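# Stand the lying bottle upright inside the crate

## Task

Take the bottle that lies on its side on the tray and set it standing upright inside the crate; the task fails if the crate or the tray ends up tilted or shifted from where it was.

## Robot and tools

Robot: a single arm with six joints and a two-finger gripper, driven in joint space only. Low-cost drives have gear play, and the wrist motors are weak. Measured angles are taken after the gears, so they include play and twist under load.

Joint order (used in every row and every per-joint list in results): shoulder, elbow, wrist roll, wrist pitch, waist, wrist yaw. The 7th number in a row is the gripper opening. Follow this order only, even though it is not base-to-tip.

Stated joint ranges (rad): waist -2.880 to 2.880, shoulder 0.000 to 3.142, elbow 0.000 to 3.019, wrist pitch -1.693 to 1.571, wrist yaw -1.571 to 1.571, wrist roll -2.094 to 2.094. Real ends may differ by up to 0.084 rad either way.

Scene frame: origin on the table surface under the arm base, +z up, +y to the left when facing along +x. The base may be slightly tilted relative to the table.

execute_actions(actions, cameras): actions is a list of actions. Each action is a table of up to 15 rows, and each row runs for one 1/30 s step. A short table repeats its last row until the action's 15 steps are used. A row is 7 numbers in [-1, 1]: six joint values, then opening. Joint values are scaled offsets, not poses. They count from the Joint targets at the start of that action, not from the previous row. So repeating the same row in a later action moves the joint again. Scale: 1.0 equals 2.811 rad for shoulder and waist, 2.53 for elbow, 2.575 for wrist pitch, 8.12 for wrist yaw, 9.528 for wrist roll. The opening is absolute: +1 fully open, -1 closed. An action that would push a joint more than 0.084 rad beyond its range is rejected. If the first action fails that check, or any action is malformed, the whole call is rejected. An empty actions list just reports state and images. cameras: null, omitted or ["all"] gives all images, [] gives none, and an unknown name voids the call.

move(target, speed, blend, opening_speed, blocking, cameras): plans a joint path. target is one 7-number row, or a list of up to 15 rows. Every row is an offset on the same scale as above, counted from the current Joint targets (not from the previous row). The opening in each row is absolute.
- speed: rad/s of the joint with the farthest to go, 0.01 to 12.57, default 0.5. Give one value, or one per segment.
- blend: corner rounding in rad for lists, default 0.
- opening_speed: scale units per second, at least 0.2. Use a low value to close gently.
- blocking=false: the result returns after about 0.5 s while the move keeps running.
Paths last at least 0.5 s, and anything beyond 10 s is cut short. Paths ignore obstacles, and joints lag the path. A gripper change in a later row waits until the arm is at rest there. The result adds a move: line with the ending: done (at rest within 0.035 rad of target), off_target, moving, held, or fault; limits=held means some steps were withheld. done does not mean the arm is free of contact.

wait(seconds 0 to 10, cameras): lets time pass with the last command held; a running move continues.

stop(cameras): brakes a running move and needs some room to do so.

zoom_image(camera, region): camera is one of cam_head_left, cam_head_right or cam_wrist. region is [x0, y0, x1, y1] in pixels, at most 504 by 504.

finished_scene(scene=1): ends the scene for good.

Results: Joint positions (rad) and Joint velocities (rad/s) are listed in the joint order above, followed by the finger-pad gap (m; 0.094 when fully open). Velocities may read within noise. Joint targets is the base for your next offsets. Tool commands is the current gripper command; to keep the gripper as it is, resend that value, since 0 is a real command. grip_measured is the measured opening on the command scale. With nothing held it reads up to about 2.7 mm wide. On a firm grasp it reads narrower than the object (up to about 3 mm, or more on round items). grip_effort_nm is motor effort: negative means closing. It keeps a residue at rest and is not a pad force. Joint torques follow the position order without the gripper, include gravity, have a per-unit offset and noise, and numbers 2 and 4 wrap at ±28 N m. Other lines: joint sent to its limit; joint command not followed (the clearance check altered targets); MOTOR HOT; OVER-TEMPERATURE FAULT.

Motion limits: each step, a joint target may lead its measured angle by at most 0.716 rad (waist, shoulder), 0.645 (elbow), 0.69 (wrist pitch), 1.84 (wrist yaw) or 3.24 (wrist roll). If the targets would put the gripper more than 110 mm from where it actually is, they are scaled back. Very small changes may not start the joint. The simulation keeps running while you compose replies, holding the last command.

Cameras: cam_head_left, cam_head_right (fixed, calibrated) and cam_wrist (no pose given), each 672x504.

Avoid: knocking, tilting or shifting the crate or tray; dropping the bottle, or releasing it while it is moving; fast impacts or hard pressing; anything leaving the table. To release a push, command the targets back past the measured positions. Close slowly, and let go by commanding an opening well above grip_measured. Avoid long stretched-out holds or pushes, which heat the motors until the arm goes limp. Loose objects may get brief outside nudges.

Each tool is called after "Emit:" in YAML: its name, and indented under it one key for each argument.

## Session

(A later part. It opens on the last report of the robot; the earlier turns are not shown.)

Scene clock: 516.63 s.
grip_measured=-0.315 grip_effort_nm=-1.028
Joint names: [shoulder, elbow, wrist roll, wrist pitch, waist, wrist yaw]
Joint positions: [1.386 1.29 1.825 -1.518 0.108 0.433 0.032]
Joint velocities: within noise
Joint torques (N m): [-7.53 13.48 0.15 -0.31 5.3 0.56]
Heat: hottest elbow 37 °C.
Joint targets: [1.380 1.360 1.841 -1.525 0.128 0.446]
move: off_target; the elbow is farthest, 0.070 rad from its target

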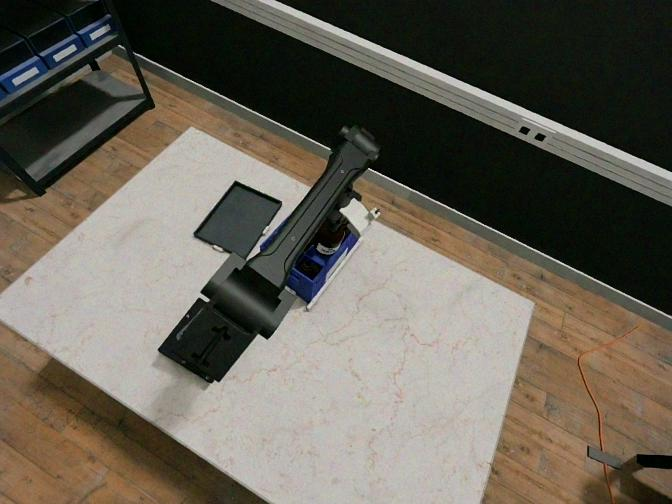

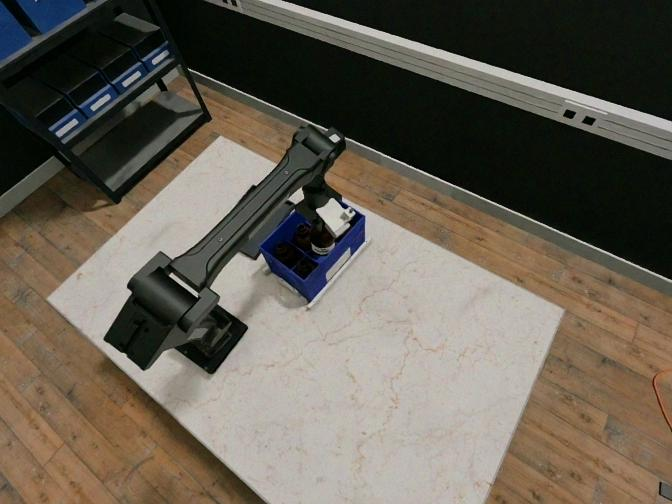

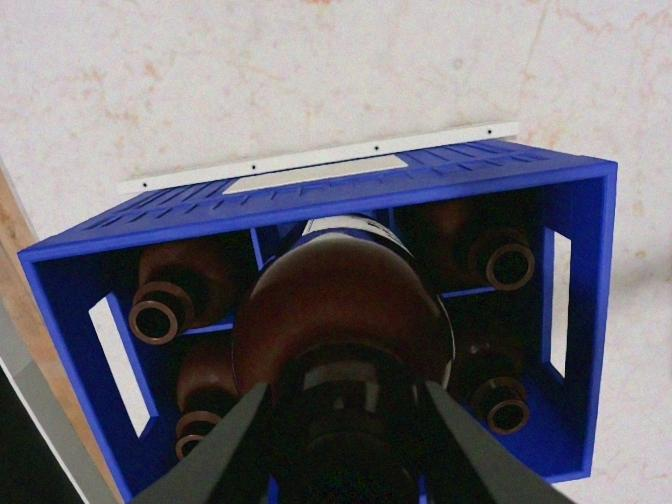

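Emit:
move:
  target: [-0.0142,-0.0735,-0.0089,0.0676,-0.0299,0.0012,-0.45]
  speed: 0.15

Emit:
zoom_image:
  camera: "cam_head_right"
  region: [270, 180, 380, 290]

Emit:
zoom_image:
  camera: "cam_head_left"
  region: [250, 180, 380, 310]

Scene clock: 535.07 s.
grip_measured=-0.315 grip_effort_nm=-1.028
Joint names: [shoulder, elbow, wrist roll, wrist pitch, waist, wrist yaw]
Joint positions: [1.383 1.158 1.767 -1.36 0.073 0.429 0.032]
Joint velocities: within noise
Joint torques (N m): [-10.11 8.68 -0.08 0.4 1.44 1.21]
Heat: hottest elbow 39 °C.
Joint targets: [1.340 1.174 1.756 -1.351 0.044 0.455]
move: off_target; the shoulder is farthest, 0.043 rad from its target

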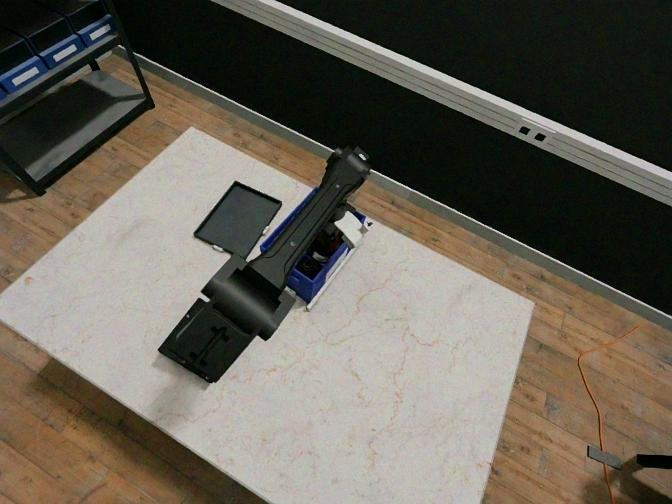

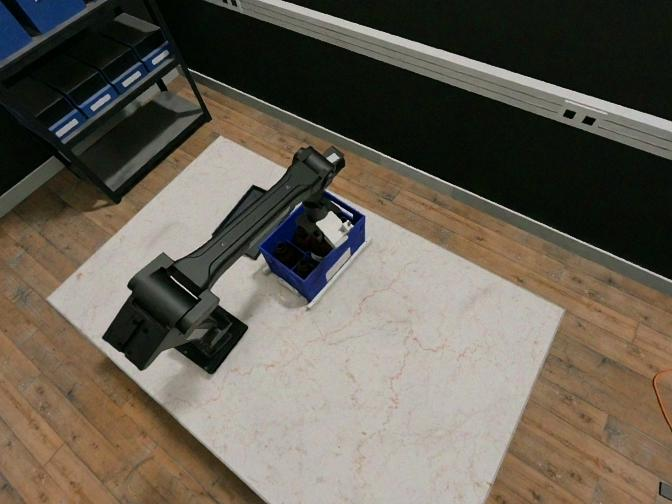

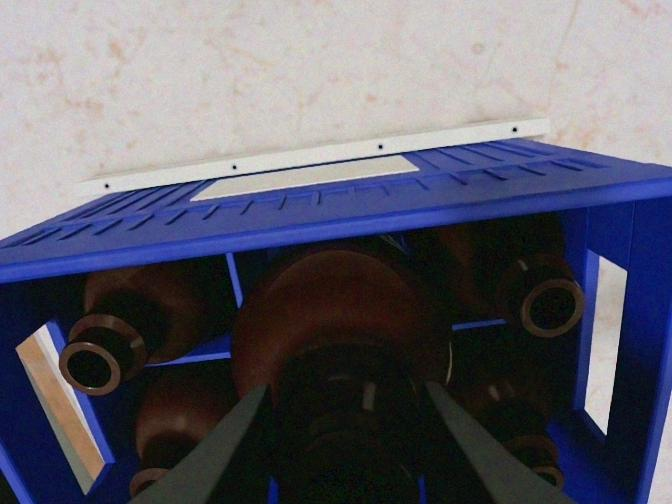

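Scaled by 4.582 from the camera's 672x504 image, which has a finer 960x720 frame.

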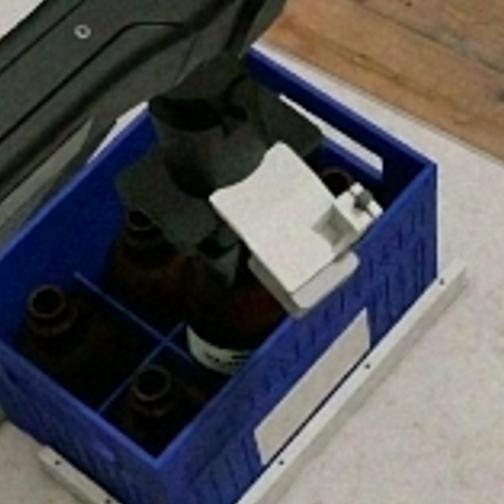

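Scaled by 3.877 from the camera's 672x504 image, which has a finer 960x720 frame.

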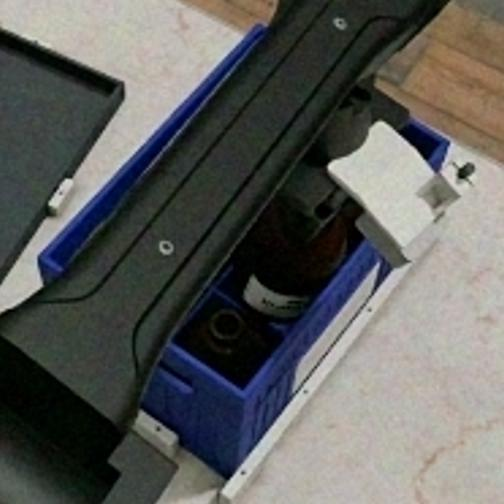

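Emit:
move:
  target: [0.0073,-0.0541,0.0007,0.058,0.0007,0.0009,-0.45]
  speed: 0.12

Emit:
zoom_image:
  camera: "cam_head_right"
  region: [270, 180, 380, 290]

Emit:
zoom_image:
  camera: "cam_head_left"
  region: [250, 180, 380, 310]

Scene clock: 566.07 s.
grip_measured=-0.315 grip_effort_nm=-1.023
Joint names: [shoulder, elbow, wrist roll, wrist pitch, waist, wrist yaw]
Joint positions: [1.38 1.04 1.77 -1.182 0.058 0.453 0.032]
Joint velocities: within noise
Joint torques (N m): [-8.29 6.93 -0.01 -0.14 2.73 0.47]
Heat: hottest elbow 35 °C.
Joint targets: [1.361 1.037 1.763 -1.202 0.046 0.463]
move: done

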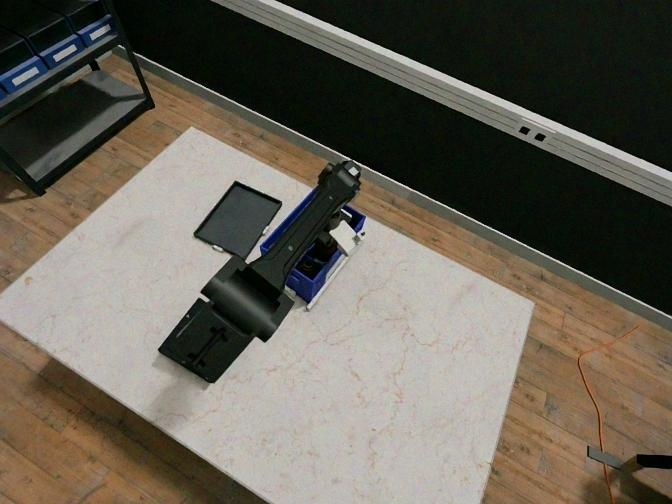

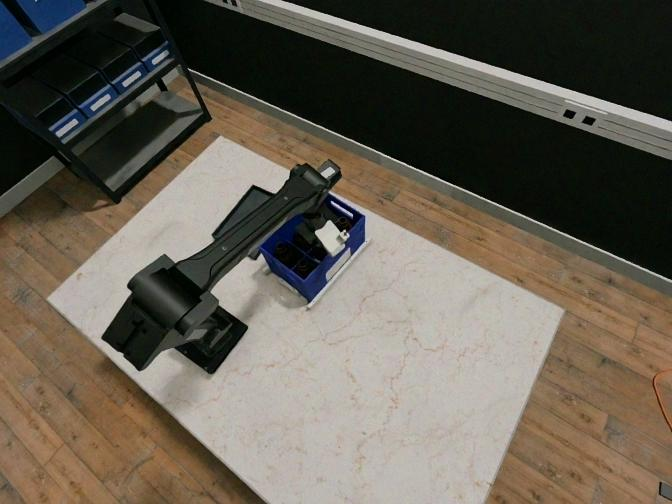

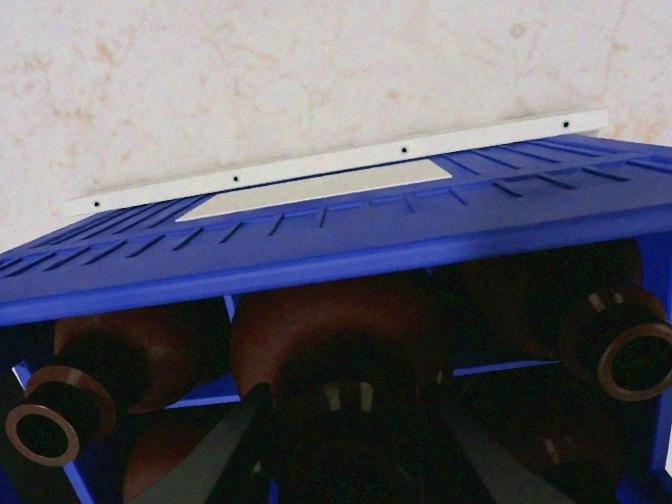

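Scaled by 4.582 from the camera's 672x504 image, which has a finer 960x720 frame.

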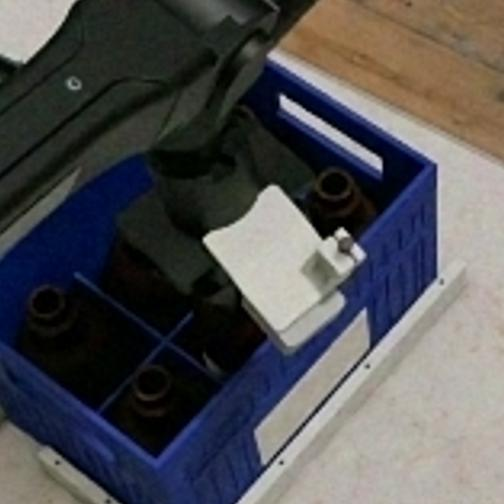

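Scaled by 3.877 from the camera's 672x504 image, which has a finer 960x720 frame.

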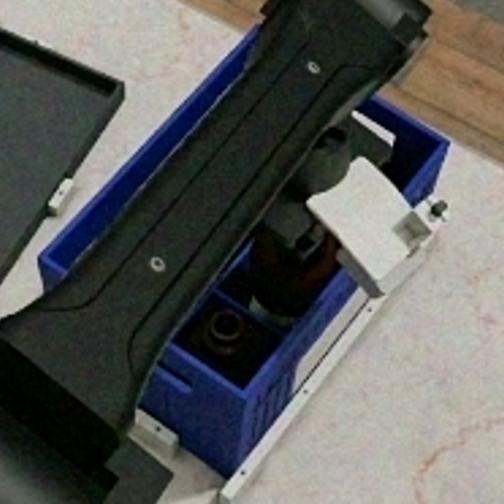

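Emit:
move:
  target: [0.0097,-0.0299,0,0.0146,0.001,-0.0013,-0.45]
  speed: 0.08

Emit:
zoom_image:
  camera: "cam_head_right"
  region: [270, 180, 380, 290]

Scene clock: 583.53 s.
grip_measured=-0.315 grip_effort_nm=-1.028
Joint names: [shoulder, elbow, wrist roll, wrist pitch, waist, wrist yaw]
Joint positions: [1.378 0.991 1.77 -1.116 0.058 0.459 0.032]
Joint velocities: within noise
Joint torques (N m): [-6.24 4.62 -0.02 -1.2 2.9 -0.07]
Heat: hottest elbow 34 °C.
Joint targets: [1.388 0.961 1.763 -1.164 0.049 0.452]
move: off_target; the wrist pitch is farthest, 0.048 rad from its target

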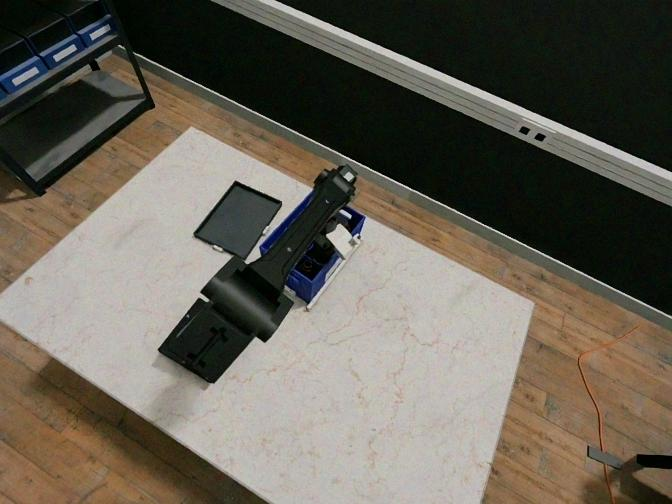

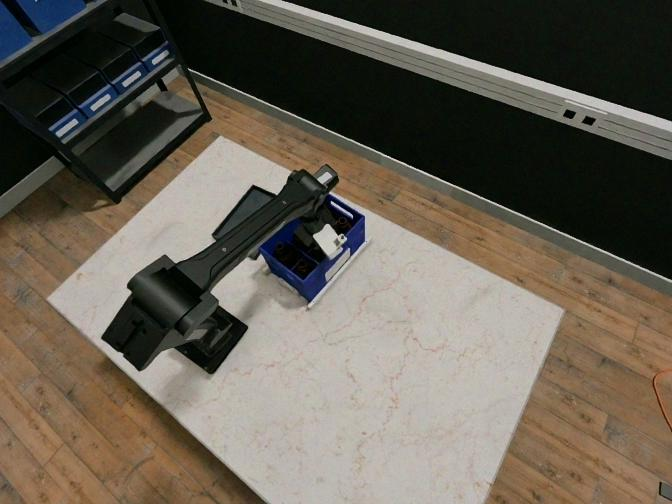

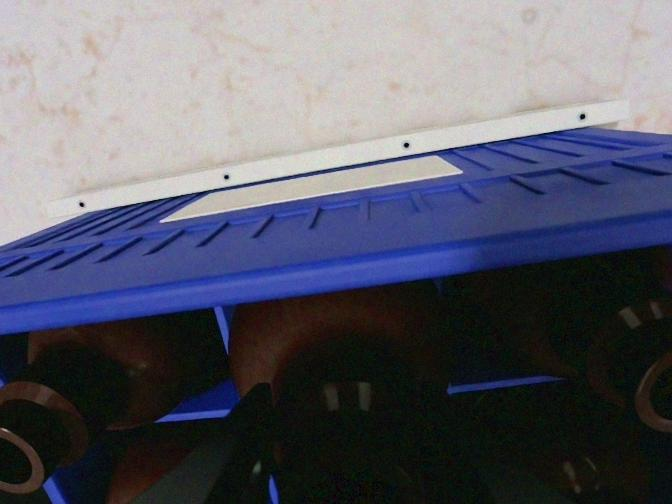

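Scaled by 4.582 from the camera's 672x504 image, which has a finer 960x720 frame.

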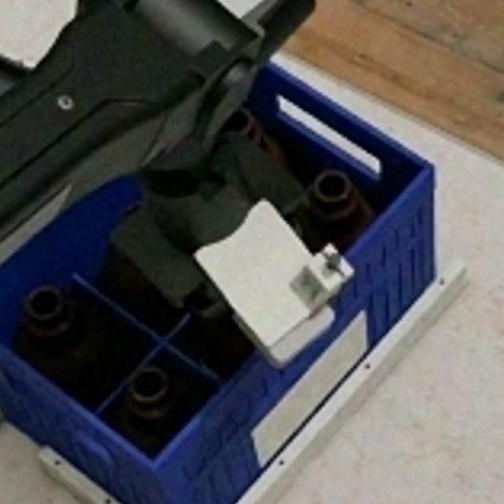

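Emit:
move:
  target: [0,0,0,0,0,0,-0.29]
  opening_speed: 0.2

Emit:
zoom_image:
  camera: "cam_wrist"
  region: [150, 250, 600, 504]

Emit:
zoom_image:
  camera: "cam_head_left"
  region: [250, 180, 380, 310]

Scene clock: 600.33 s.
grip_measured=-0.290 grip_effort_nm=-0.564
Joint names: [shoulder, elbow, wrist roll, wrist pitch, waist, wrist yaw]
Joint positions: [1.378 0.991 1.77 -1.116 0.058 0.461 0.033]
Joint velocities: within noise
Joint torques (N m): [-6.24 4.68 -0.02 -1.2 2.96 -0.07]
Heat: hottest elbow 33 °C.
Joint targets: [1.388 0.961 1.763 -1.164 0.049 0.452]
move: off_target; the wrist pitch is farthest, 0.048 rad from its target

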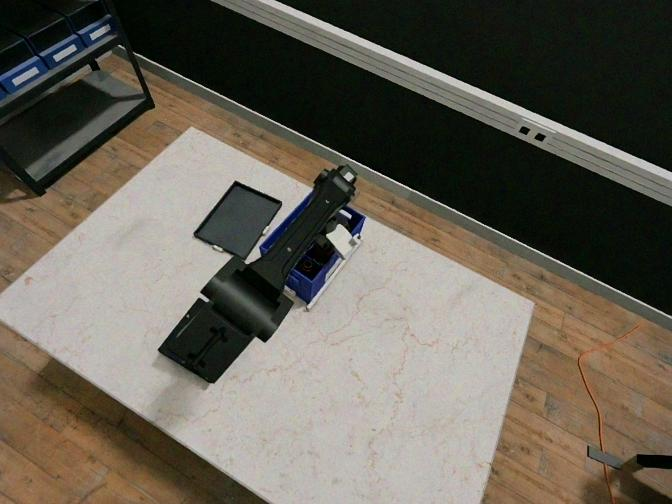

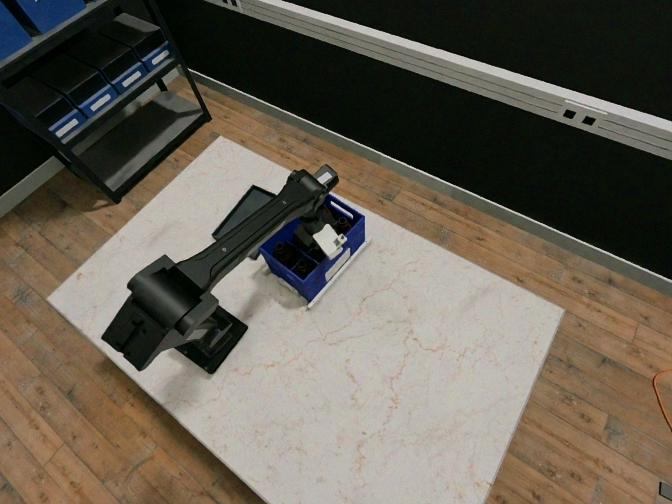

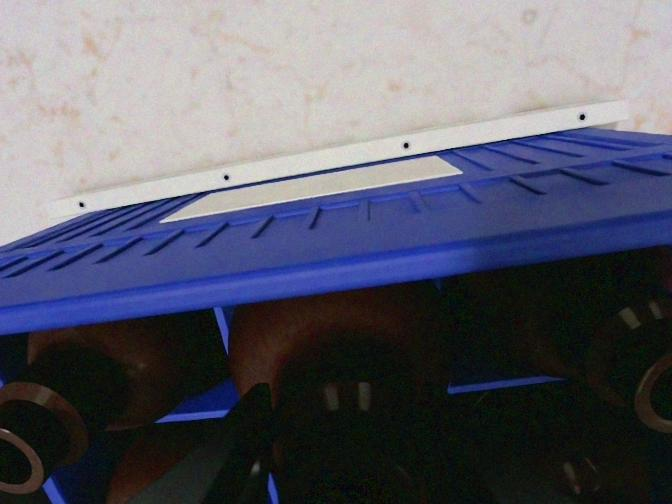

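Scaled by 1.120 from the camera's 672x504 image, which has a finer 960x720 frame.

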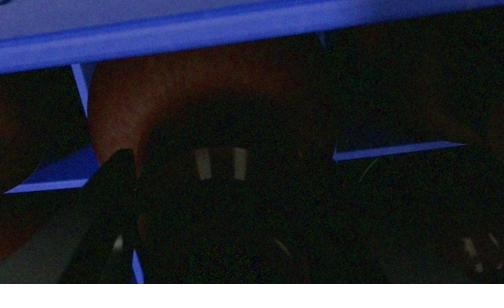

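Scaled by 3.877 from the camera's 672x504 image, which has a finer 960x720 frame.

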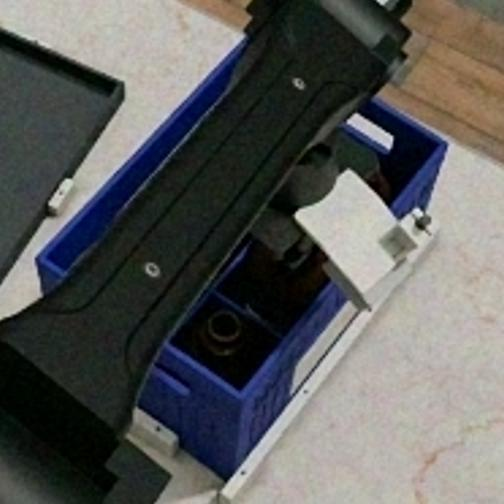

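Emit:
move:
  target: [-0.002,0.008,0,0.006,0,0,-0.28]
  opening_speed: 0.2
  speed: 0.1

Emit:
zoom_image:
  camera: "cam_wrist"
  region: [150, 250, 600, 504]

Scene clock: 612.83 s.
grip_measured=-0.277 grip_effort_nm=-0.173
Joint names: [shoulder, elbow, wrist roll, wrist pitch, waist, wrist yaw]
Joint positions: [1.378 0.988 1.77 -1.115 0.058 0.462 0.034]
Joint velocities: within noise
Joint torques (N m): [-6.59 6.64 -0.02 -0.68 2.9 -0.07]
Heat: hottest elbow 32 °C.
Joint targets: [1.382 0.981 1.763 -1.149 0.049 0.452]
move: done

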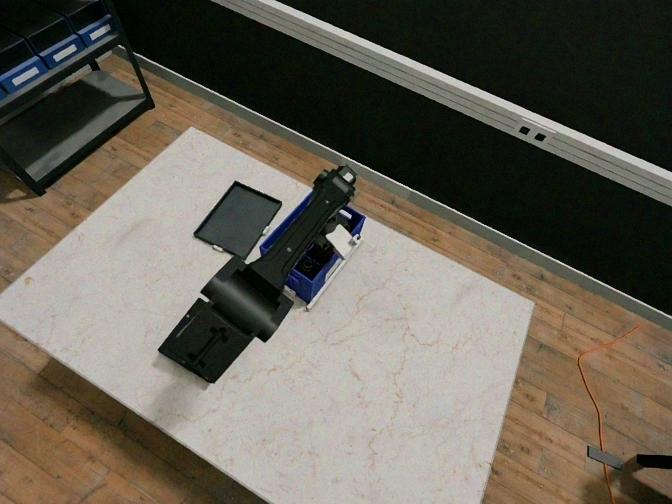

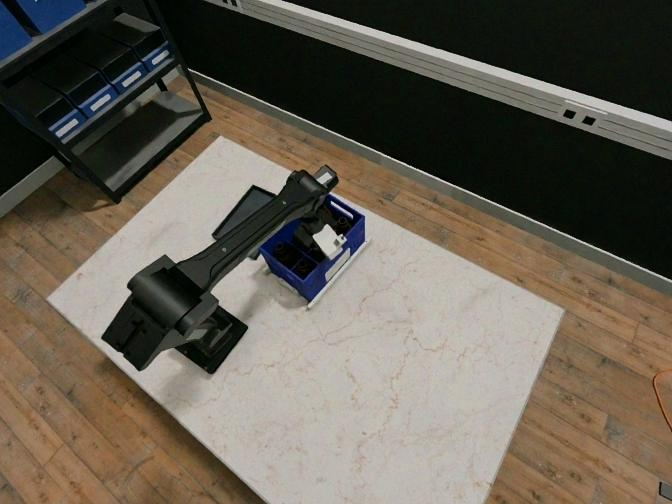

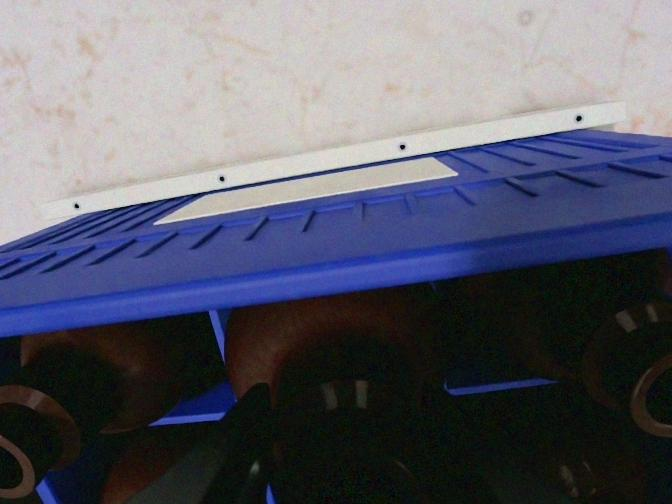

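Scaled by 1.120 from the camera's 672x504 image, which has a finer 960x720 frame.

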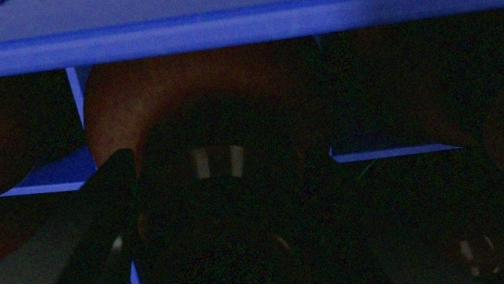

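Emit:
move:
  target:
    - [0,0,0,0,0,0,-0.4]
    - [-0.0025,0.0435,0,-0.0233,0.004,0,-0.4]
  speed: 0.15

Emit:
zoom_image:
  camera: "cam_wrist"
  region: [150, 200, 600, 504]

Emit:
zoom_image:
  camera: "cam_head_right"
  region: [250, 180, 380, 310]

Emit:
zoom_image:
  camera: "cam_head_left"
  region: [250, 180, 380, 310]

Scene clock: 626.93 s.
grip_measured=-0.314 grip_effort_nm=-1.028
Joint names: [shoulder, elbow, wrist roll, wrist pitch, waist, wrist yaw]
Joint positions: [1.38 1.034 1.77 -1.181 0.058 0.45 0.032]
Joint velocities: within noise
Joint torques (N m): [-7.18 12.16 -0.01 -0.55 3.84 0.11]
Heat: hottest elbow 32 °C.
Joint targets: [1.375 1.091 1.763 -1.209 0.060 0.452]
move: off_target; the elbow is farthest, 0.057 rad from its target

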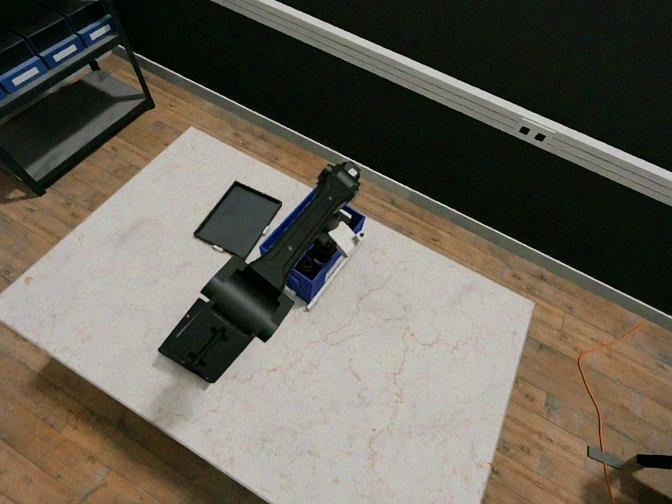

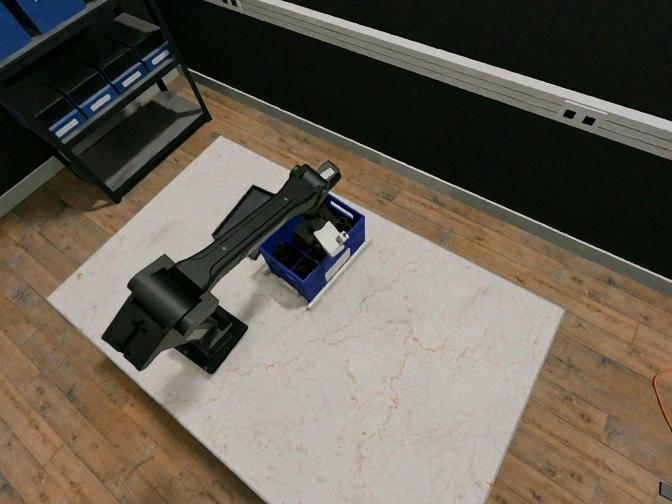

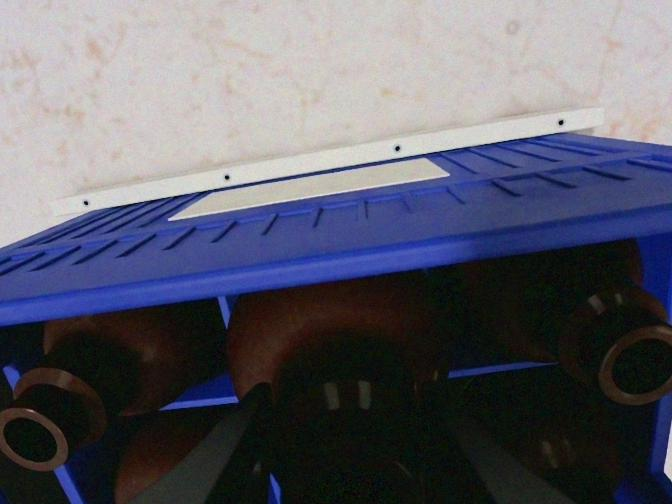

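Scaled by 1.120 from the camera's 672x504 image, which has a finer 960x720 frame.

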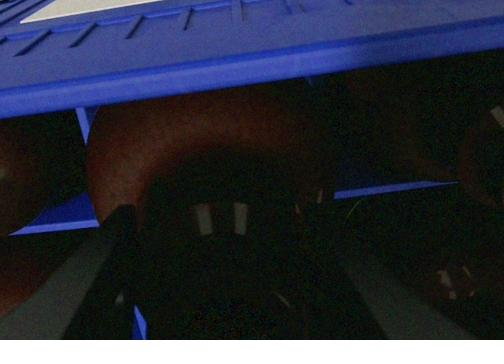

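Scaled by 3.877 from the camera's 672x504 image, which has a finer 960x720 frame.

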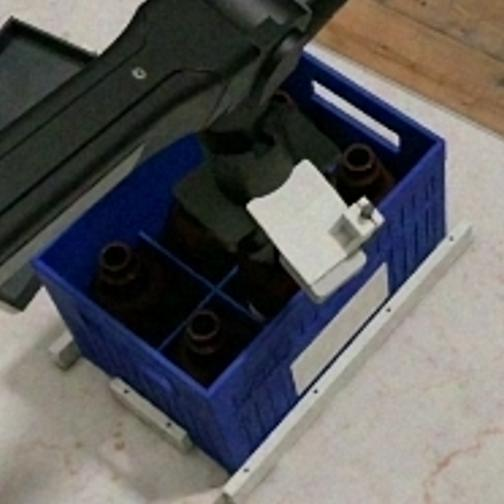

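Scaled by 3.877 from the camera's 672x504 image, which has a finer 960x720 frame.

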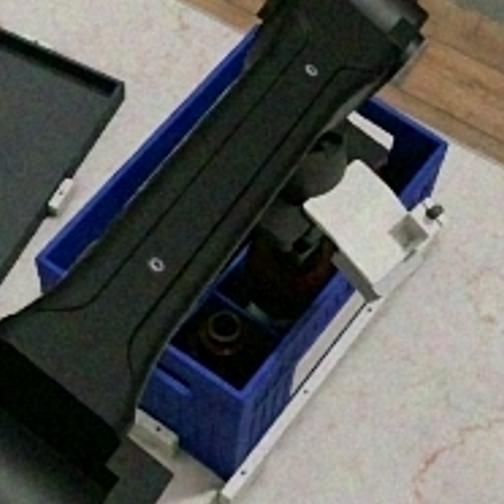

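Emit:
move:
  target: [0.0025,-0.0405,0,0.0220,-0.0025,0,-0.4]
  speed: 0.1
  cameras: ["cam_wrist"]

Emit:
move:
  target: [0,0,0,0,0,0,-0.285]
  opening_speed: 0.2
  cameras: ["cam_wrist"]

Emit:
move:
  target: [0,0,0,0,0,0,-0.265]
  opening_speed: 0.2
  cameras: ["cam_wrist"]

Scene clock: 642.83 s.
grip_measured=-0.314 grip_effort_nm=-1.023
Joint names: [shoulder, elbow, wrist roll, wrist pitch, waist, wrist yaw]
Joint positions: [1.38 0.999 1.77 -1.128 0.058 0.453 0.032]
Joint velocities: within noise
Joint torques (N m): [-6.65 6.37 -0.01 -0.35 3.25 0.11]
Heat: hottest elbow 34 °C.
Joint targets: [1.382 0.989 1.763 -1.152 0.053 0.452]
move: done
Images, in order (width x height): cam_wrist 672x504.

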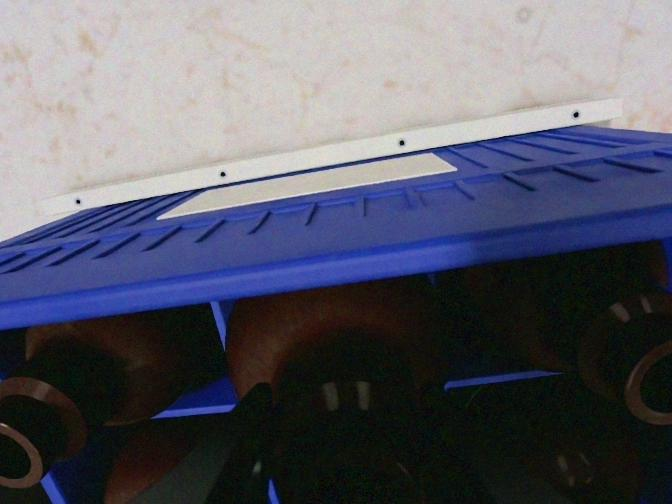

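Scene clock: 643.67 s.
grip_measured=-0.281 grip_effort_nm=-0.242
Joint names: [shoulder, elbow, wrist roll, wrist pitch, waist, wrist yaw]
Joint positions: [1.38 0.999 1.77 -1.128 0.058 0.452 0.034]
Joint velocities: within noise
Joint torques (N m): [-6.53 6.39 -0.02 -0.32 3.19 0.11]
Heat: hottest elbow 34 °C.
Joint targets: [1.382 0.989 1.763 -1.152 0.053 0.452]
move: done
Images, in order (width x height): cam_wrist 672x504.

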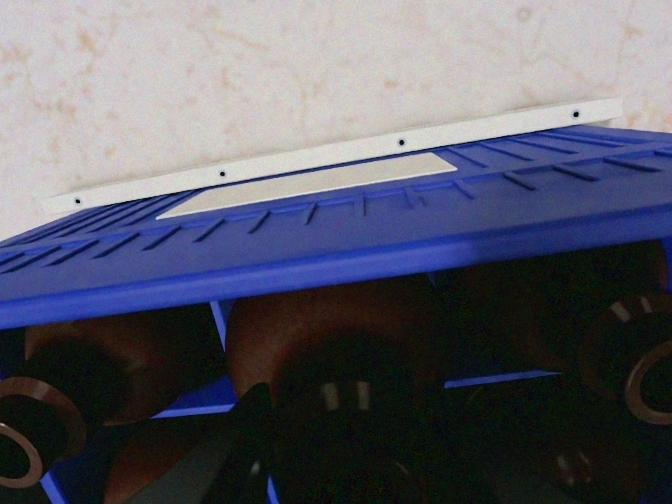

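Scene clock: 644.17 s.
grip_measured=-0.264 grip_effort_nm=-0.056
Joint names: [shoulder, elbow, wrist roll, wrist pitch, waist, wrist yaw]
Joint positions: [1.38 0.992 1.77 -1.128 0.058 0.45 0.035]
Joint velocities: within noise
Joint torques (N m): [-6.59 6.84 -0.03 -0.35 3.31 0.12]
Heat: hottest elbow 34 °C.
Joint targets: [1.382 0.989 1.763 -1.152 0.053 0.452]
move: done
Images, in order (width x height): cam_wrist 672x504.

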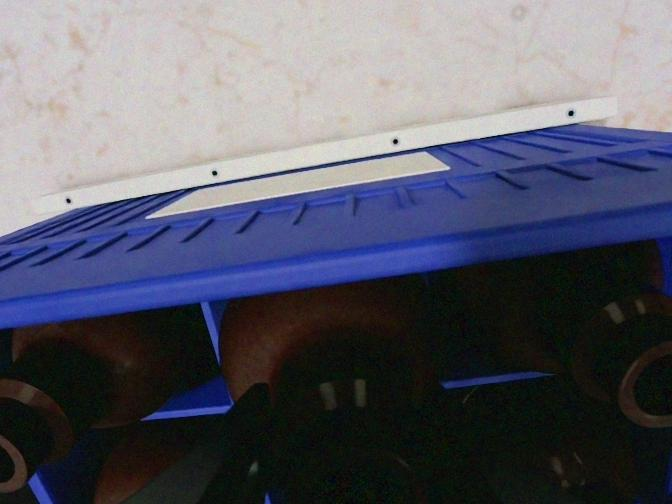

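Emit:
move:
  target: [0,0,0,0,0,0,-0.15]
  opening_speed: 0.3

Emit:
zoom_image:
  camera: "cam_wrist"
  region: [150, 200, 600, 504]

Scene clock: 647.67 s.
grip_measured=-0.151 grip_effort_nm=0.066
Joint names: [shoulder, elbow, wrist roll, wrist pitch, waist, wrist yaw]
Joint positions: [1.38 0.983 1.77 -1.144 0.058 0.45 0.04]
Joint velocities: within noise
Joint torques (N m): [-6.59 7.51 -0.01 -0.28 3.19 0.14]
Heat: hottest elbow 34 °C.
Joint targets: [1.382 0.989 1.763 -1.152 0.053 0.452]
move: done

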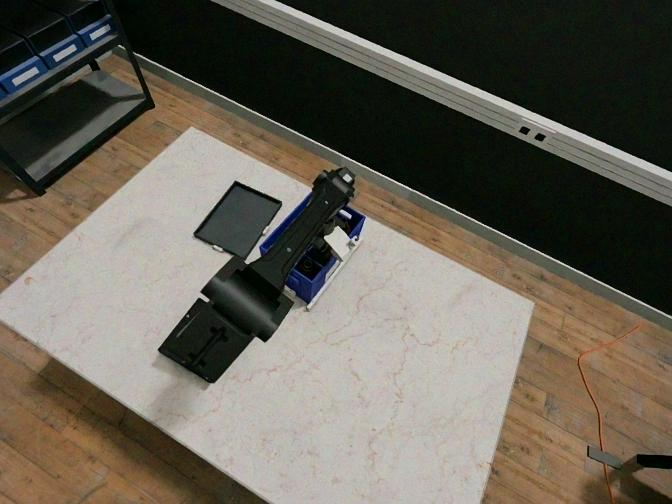

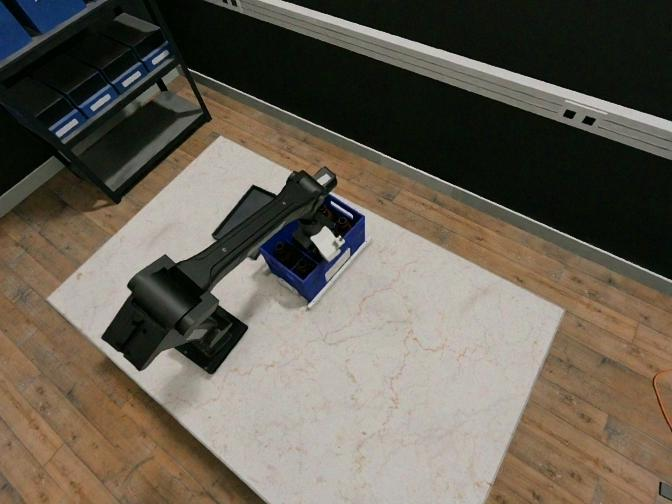

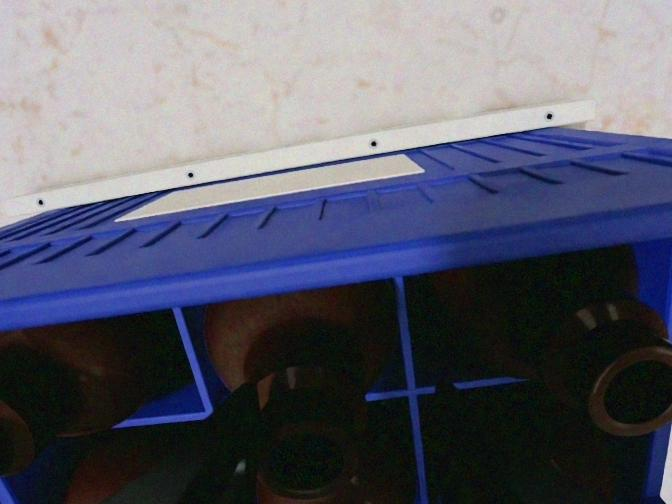

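Scaled by 1.120 from the camera's 672x504 image, which has a finer 960x720 frame.

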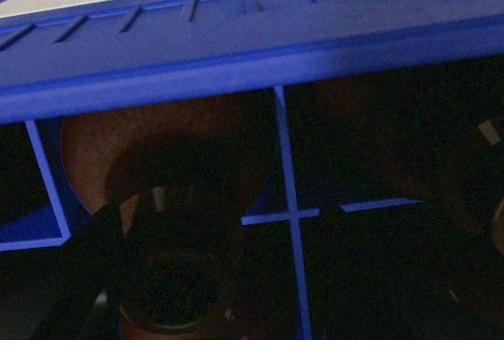

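Emit:
move:
  target:
    - [0,0,0,0,0.002,0,0.15]
    - [-0.001,0.028,0.0012,-0.017,0.0053,0,0.15]
    - [-0.0039,0.0711,0.0049,-0.0676,0.0187,0,0.15]
  speed: 0.2

Emit:
zoom_image:
  camera: "cam_head_right"
  region: [250, 180, 380, 310]

Scene clock: 657.63 s.
grip_measured=+0.149 grip_effort_nm=0.081
Joint names: [shoulder, elbow, wrist roll, wrist pitch, waist, wrist yaw]
Joint positions: [1.38 1.115 1.795 -1.32 0.084 0.45 0.054]
Joint velocities: within noise
Joint torques (N m): [-7.53 11.93 0.11 -0.25 5.48 0.13]
Heat: hottest elbow 34 °C.
Joint targets: [1.371 1.169 1.809 -1.326 0.106 0.452]
move: off_target; the elbow is farthest, 0.054 rad from its target

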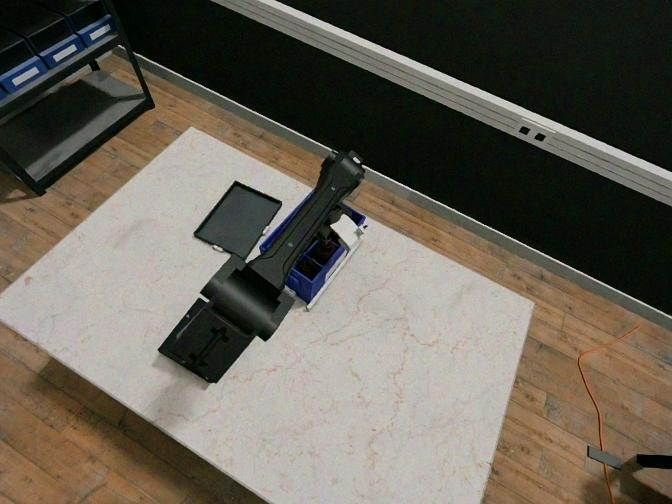

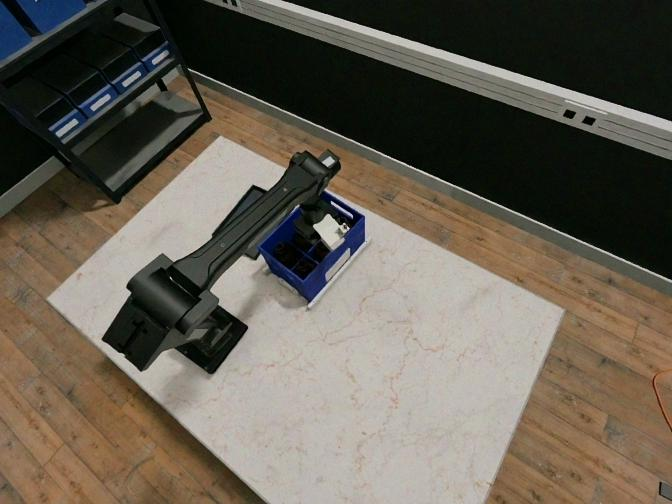

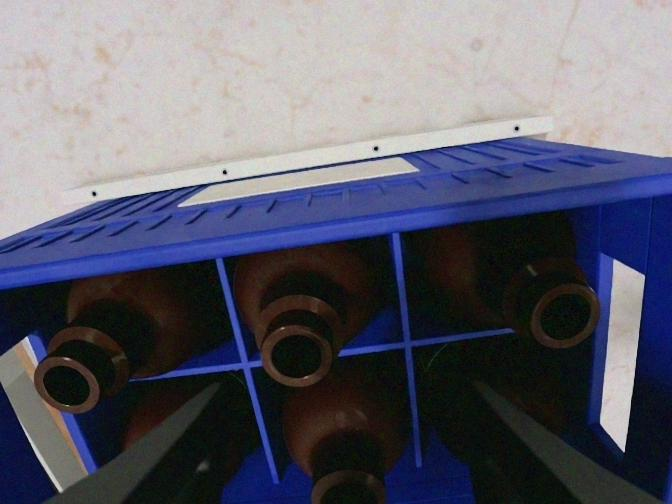

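Scaled by 3.877 from the camera's 672x504 image, which has a finer 960x720 frame.

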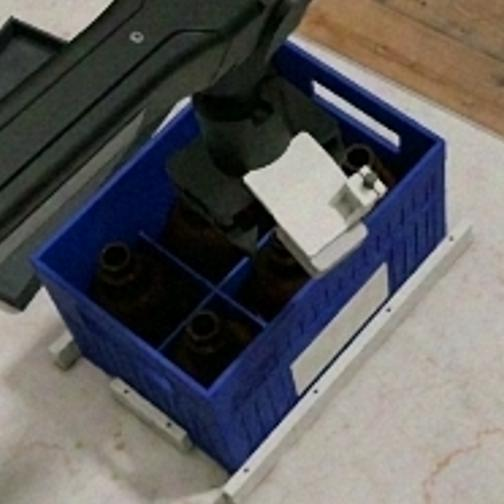

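Emit:
move:
  target:
    - [0.005,0.07,0.006,-0.06,0.025,0,0.15]
    - [-0.06,0.12,0.006,-0.06,0.08,0,0.15]
  speed: 0.4
  blend: [0.05,0]

Emit:
zoom_image:
  camera: "cam_head_right"
  region: [210, 170, 380, 310]

Scene clock: 661.40 s.
grip_measured=+0.149 grip_effort_nm=0.071
Joint names: [shoulder, elbow, wrist roll, wrist pitch, waist, wrist yaw]
Joint positions: [1.2 1.43 1.861 -1.475 0.314 0.45 0.054]
Joint velocities: within noise
Joint torques (N m): [-4.42 11.52 0.11 0.34 4.31 0.11]
Heat: hottest elbow 34 °C.
Joint targets: [1.203 1.472 1.866 -1.481 0.331 0.452]
move: off_target; the elbow is farthest, 0.043 rad from its target

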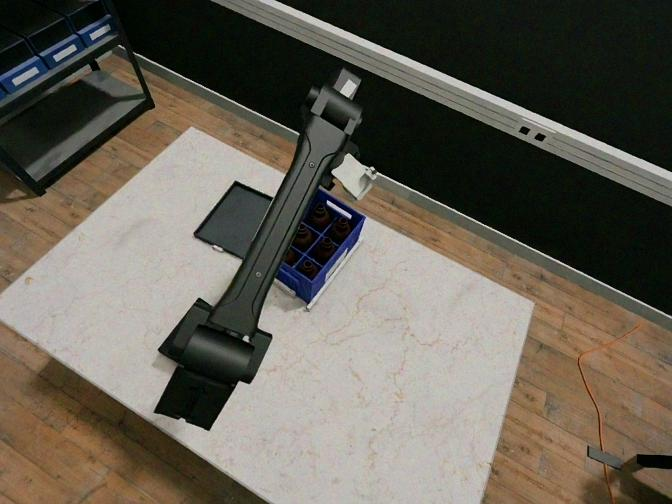

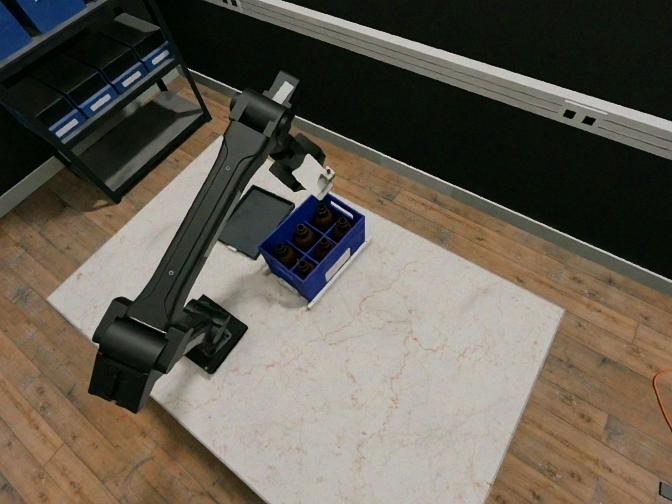

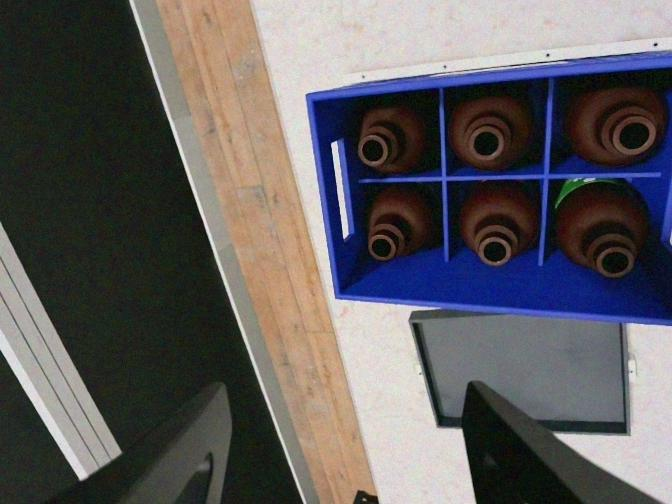

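Scaled by 2.965 from the camera's 672x504 image, which has a finer 960x720 frame.

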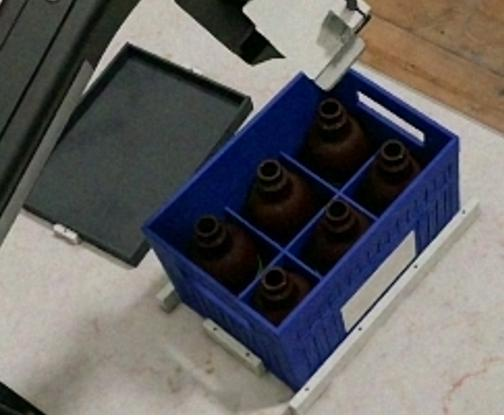

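All upright, and the crate is essentially in its original place.

Emit:
finished_scene:

The scene is finished: the task was done.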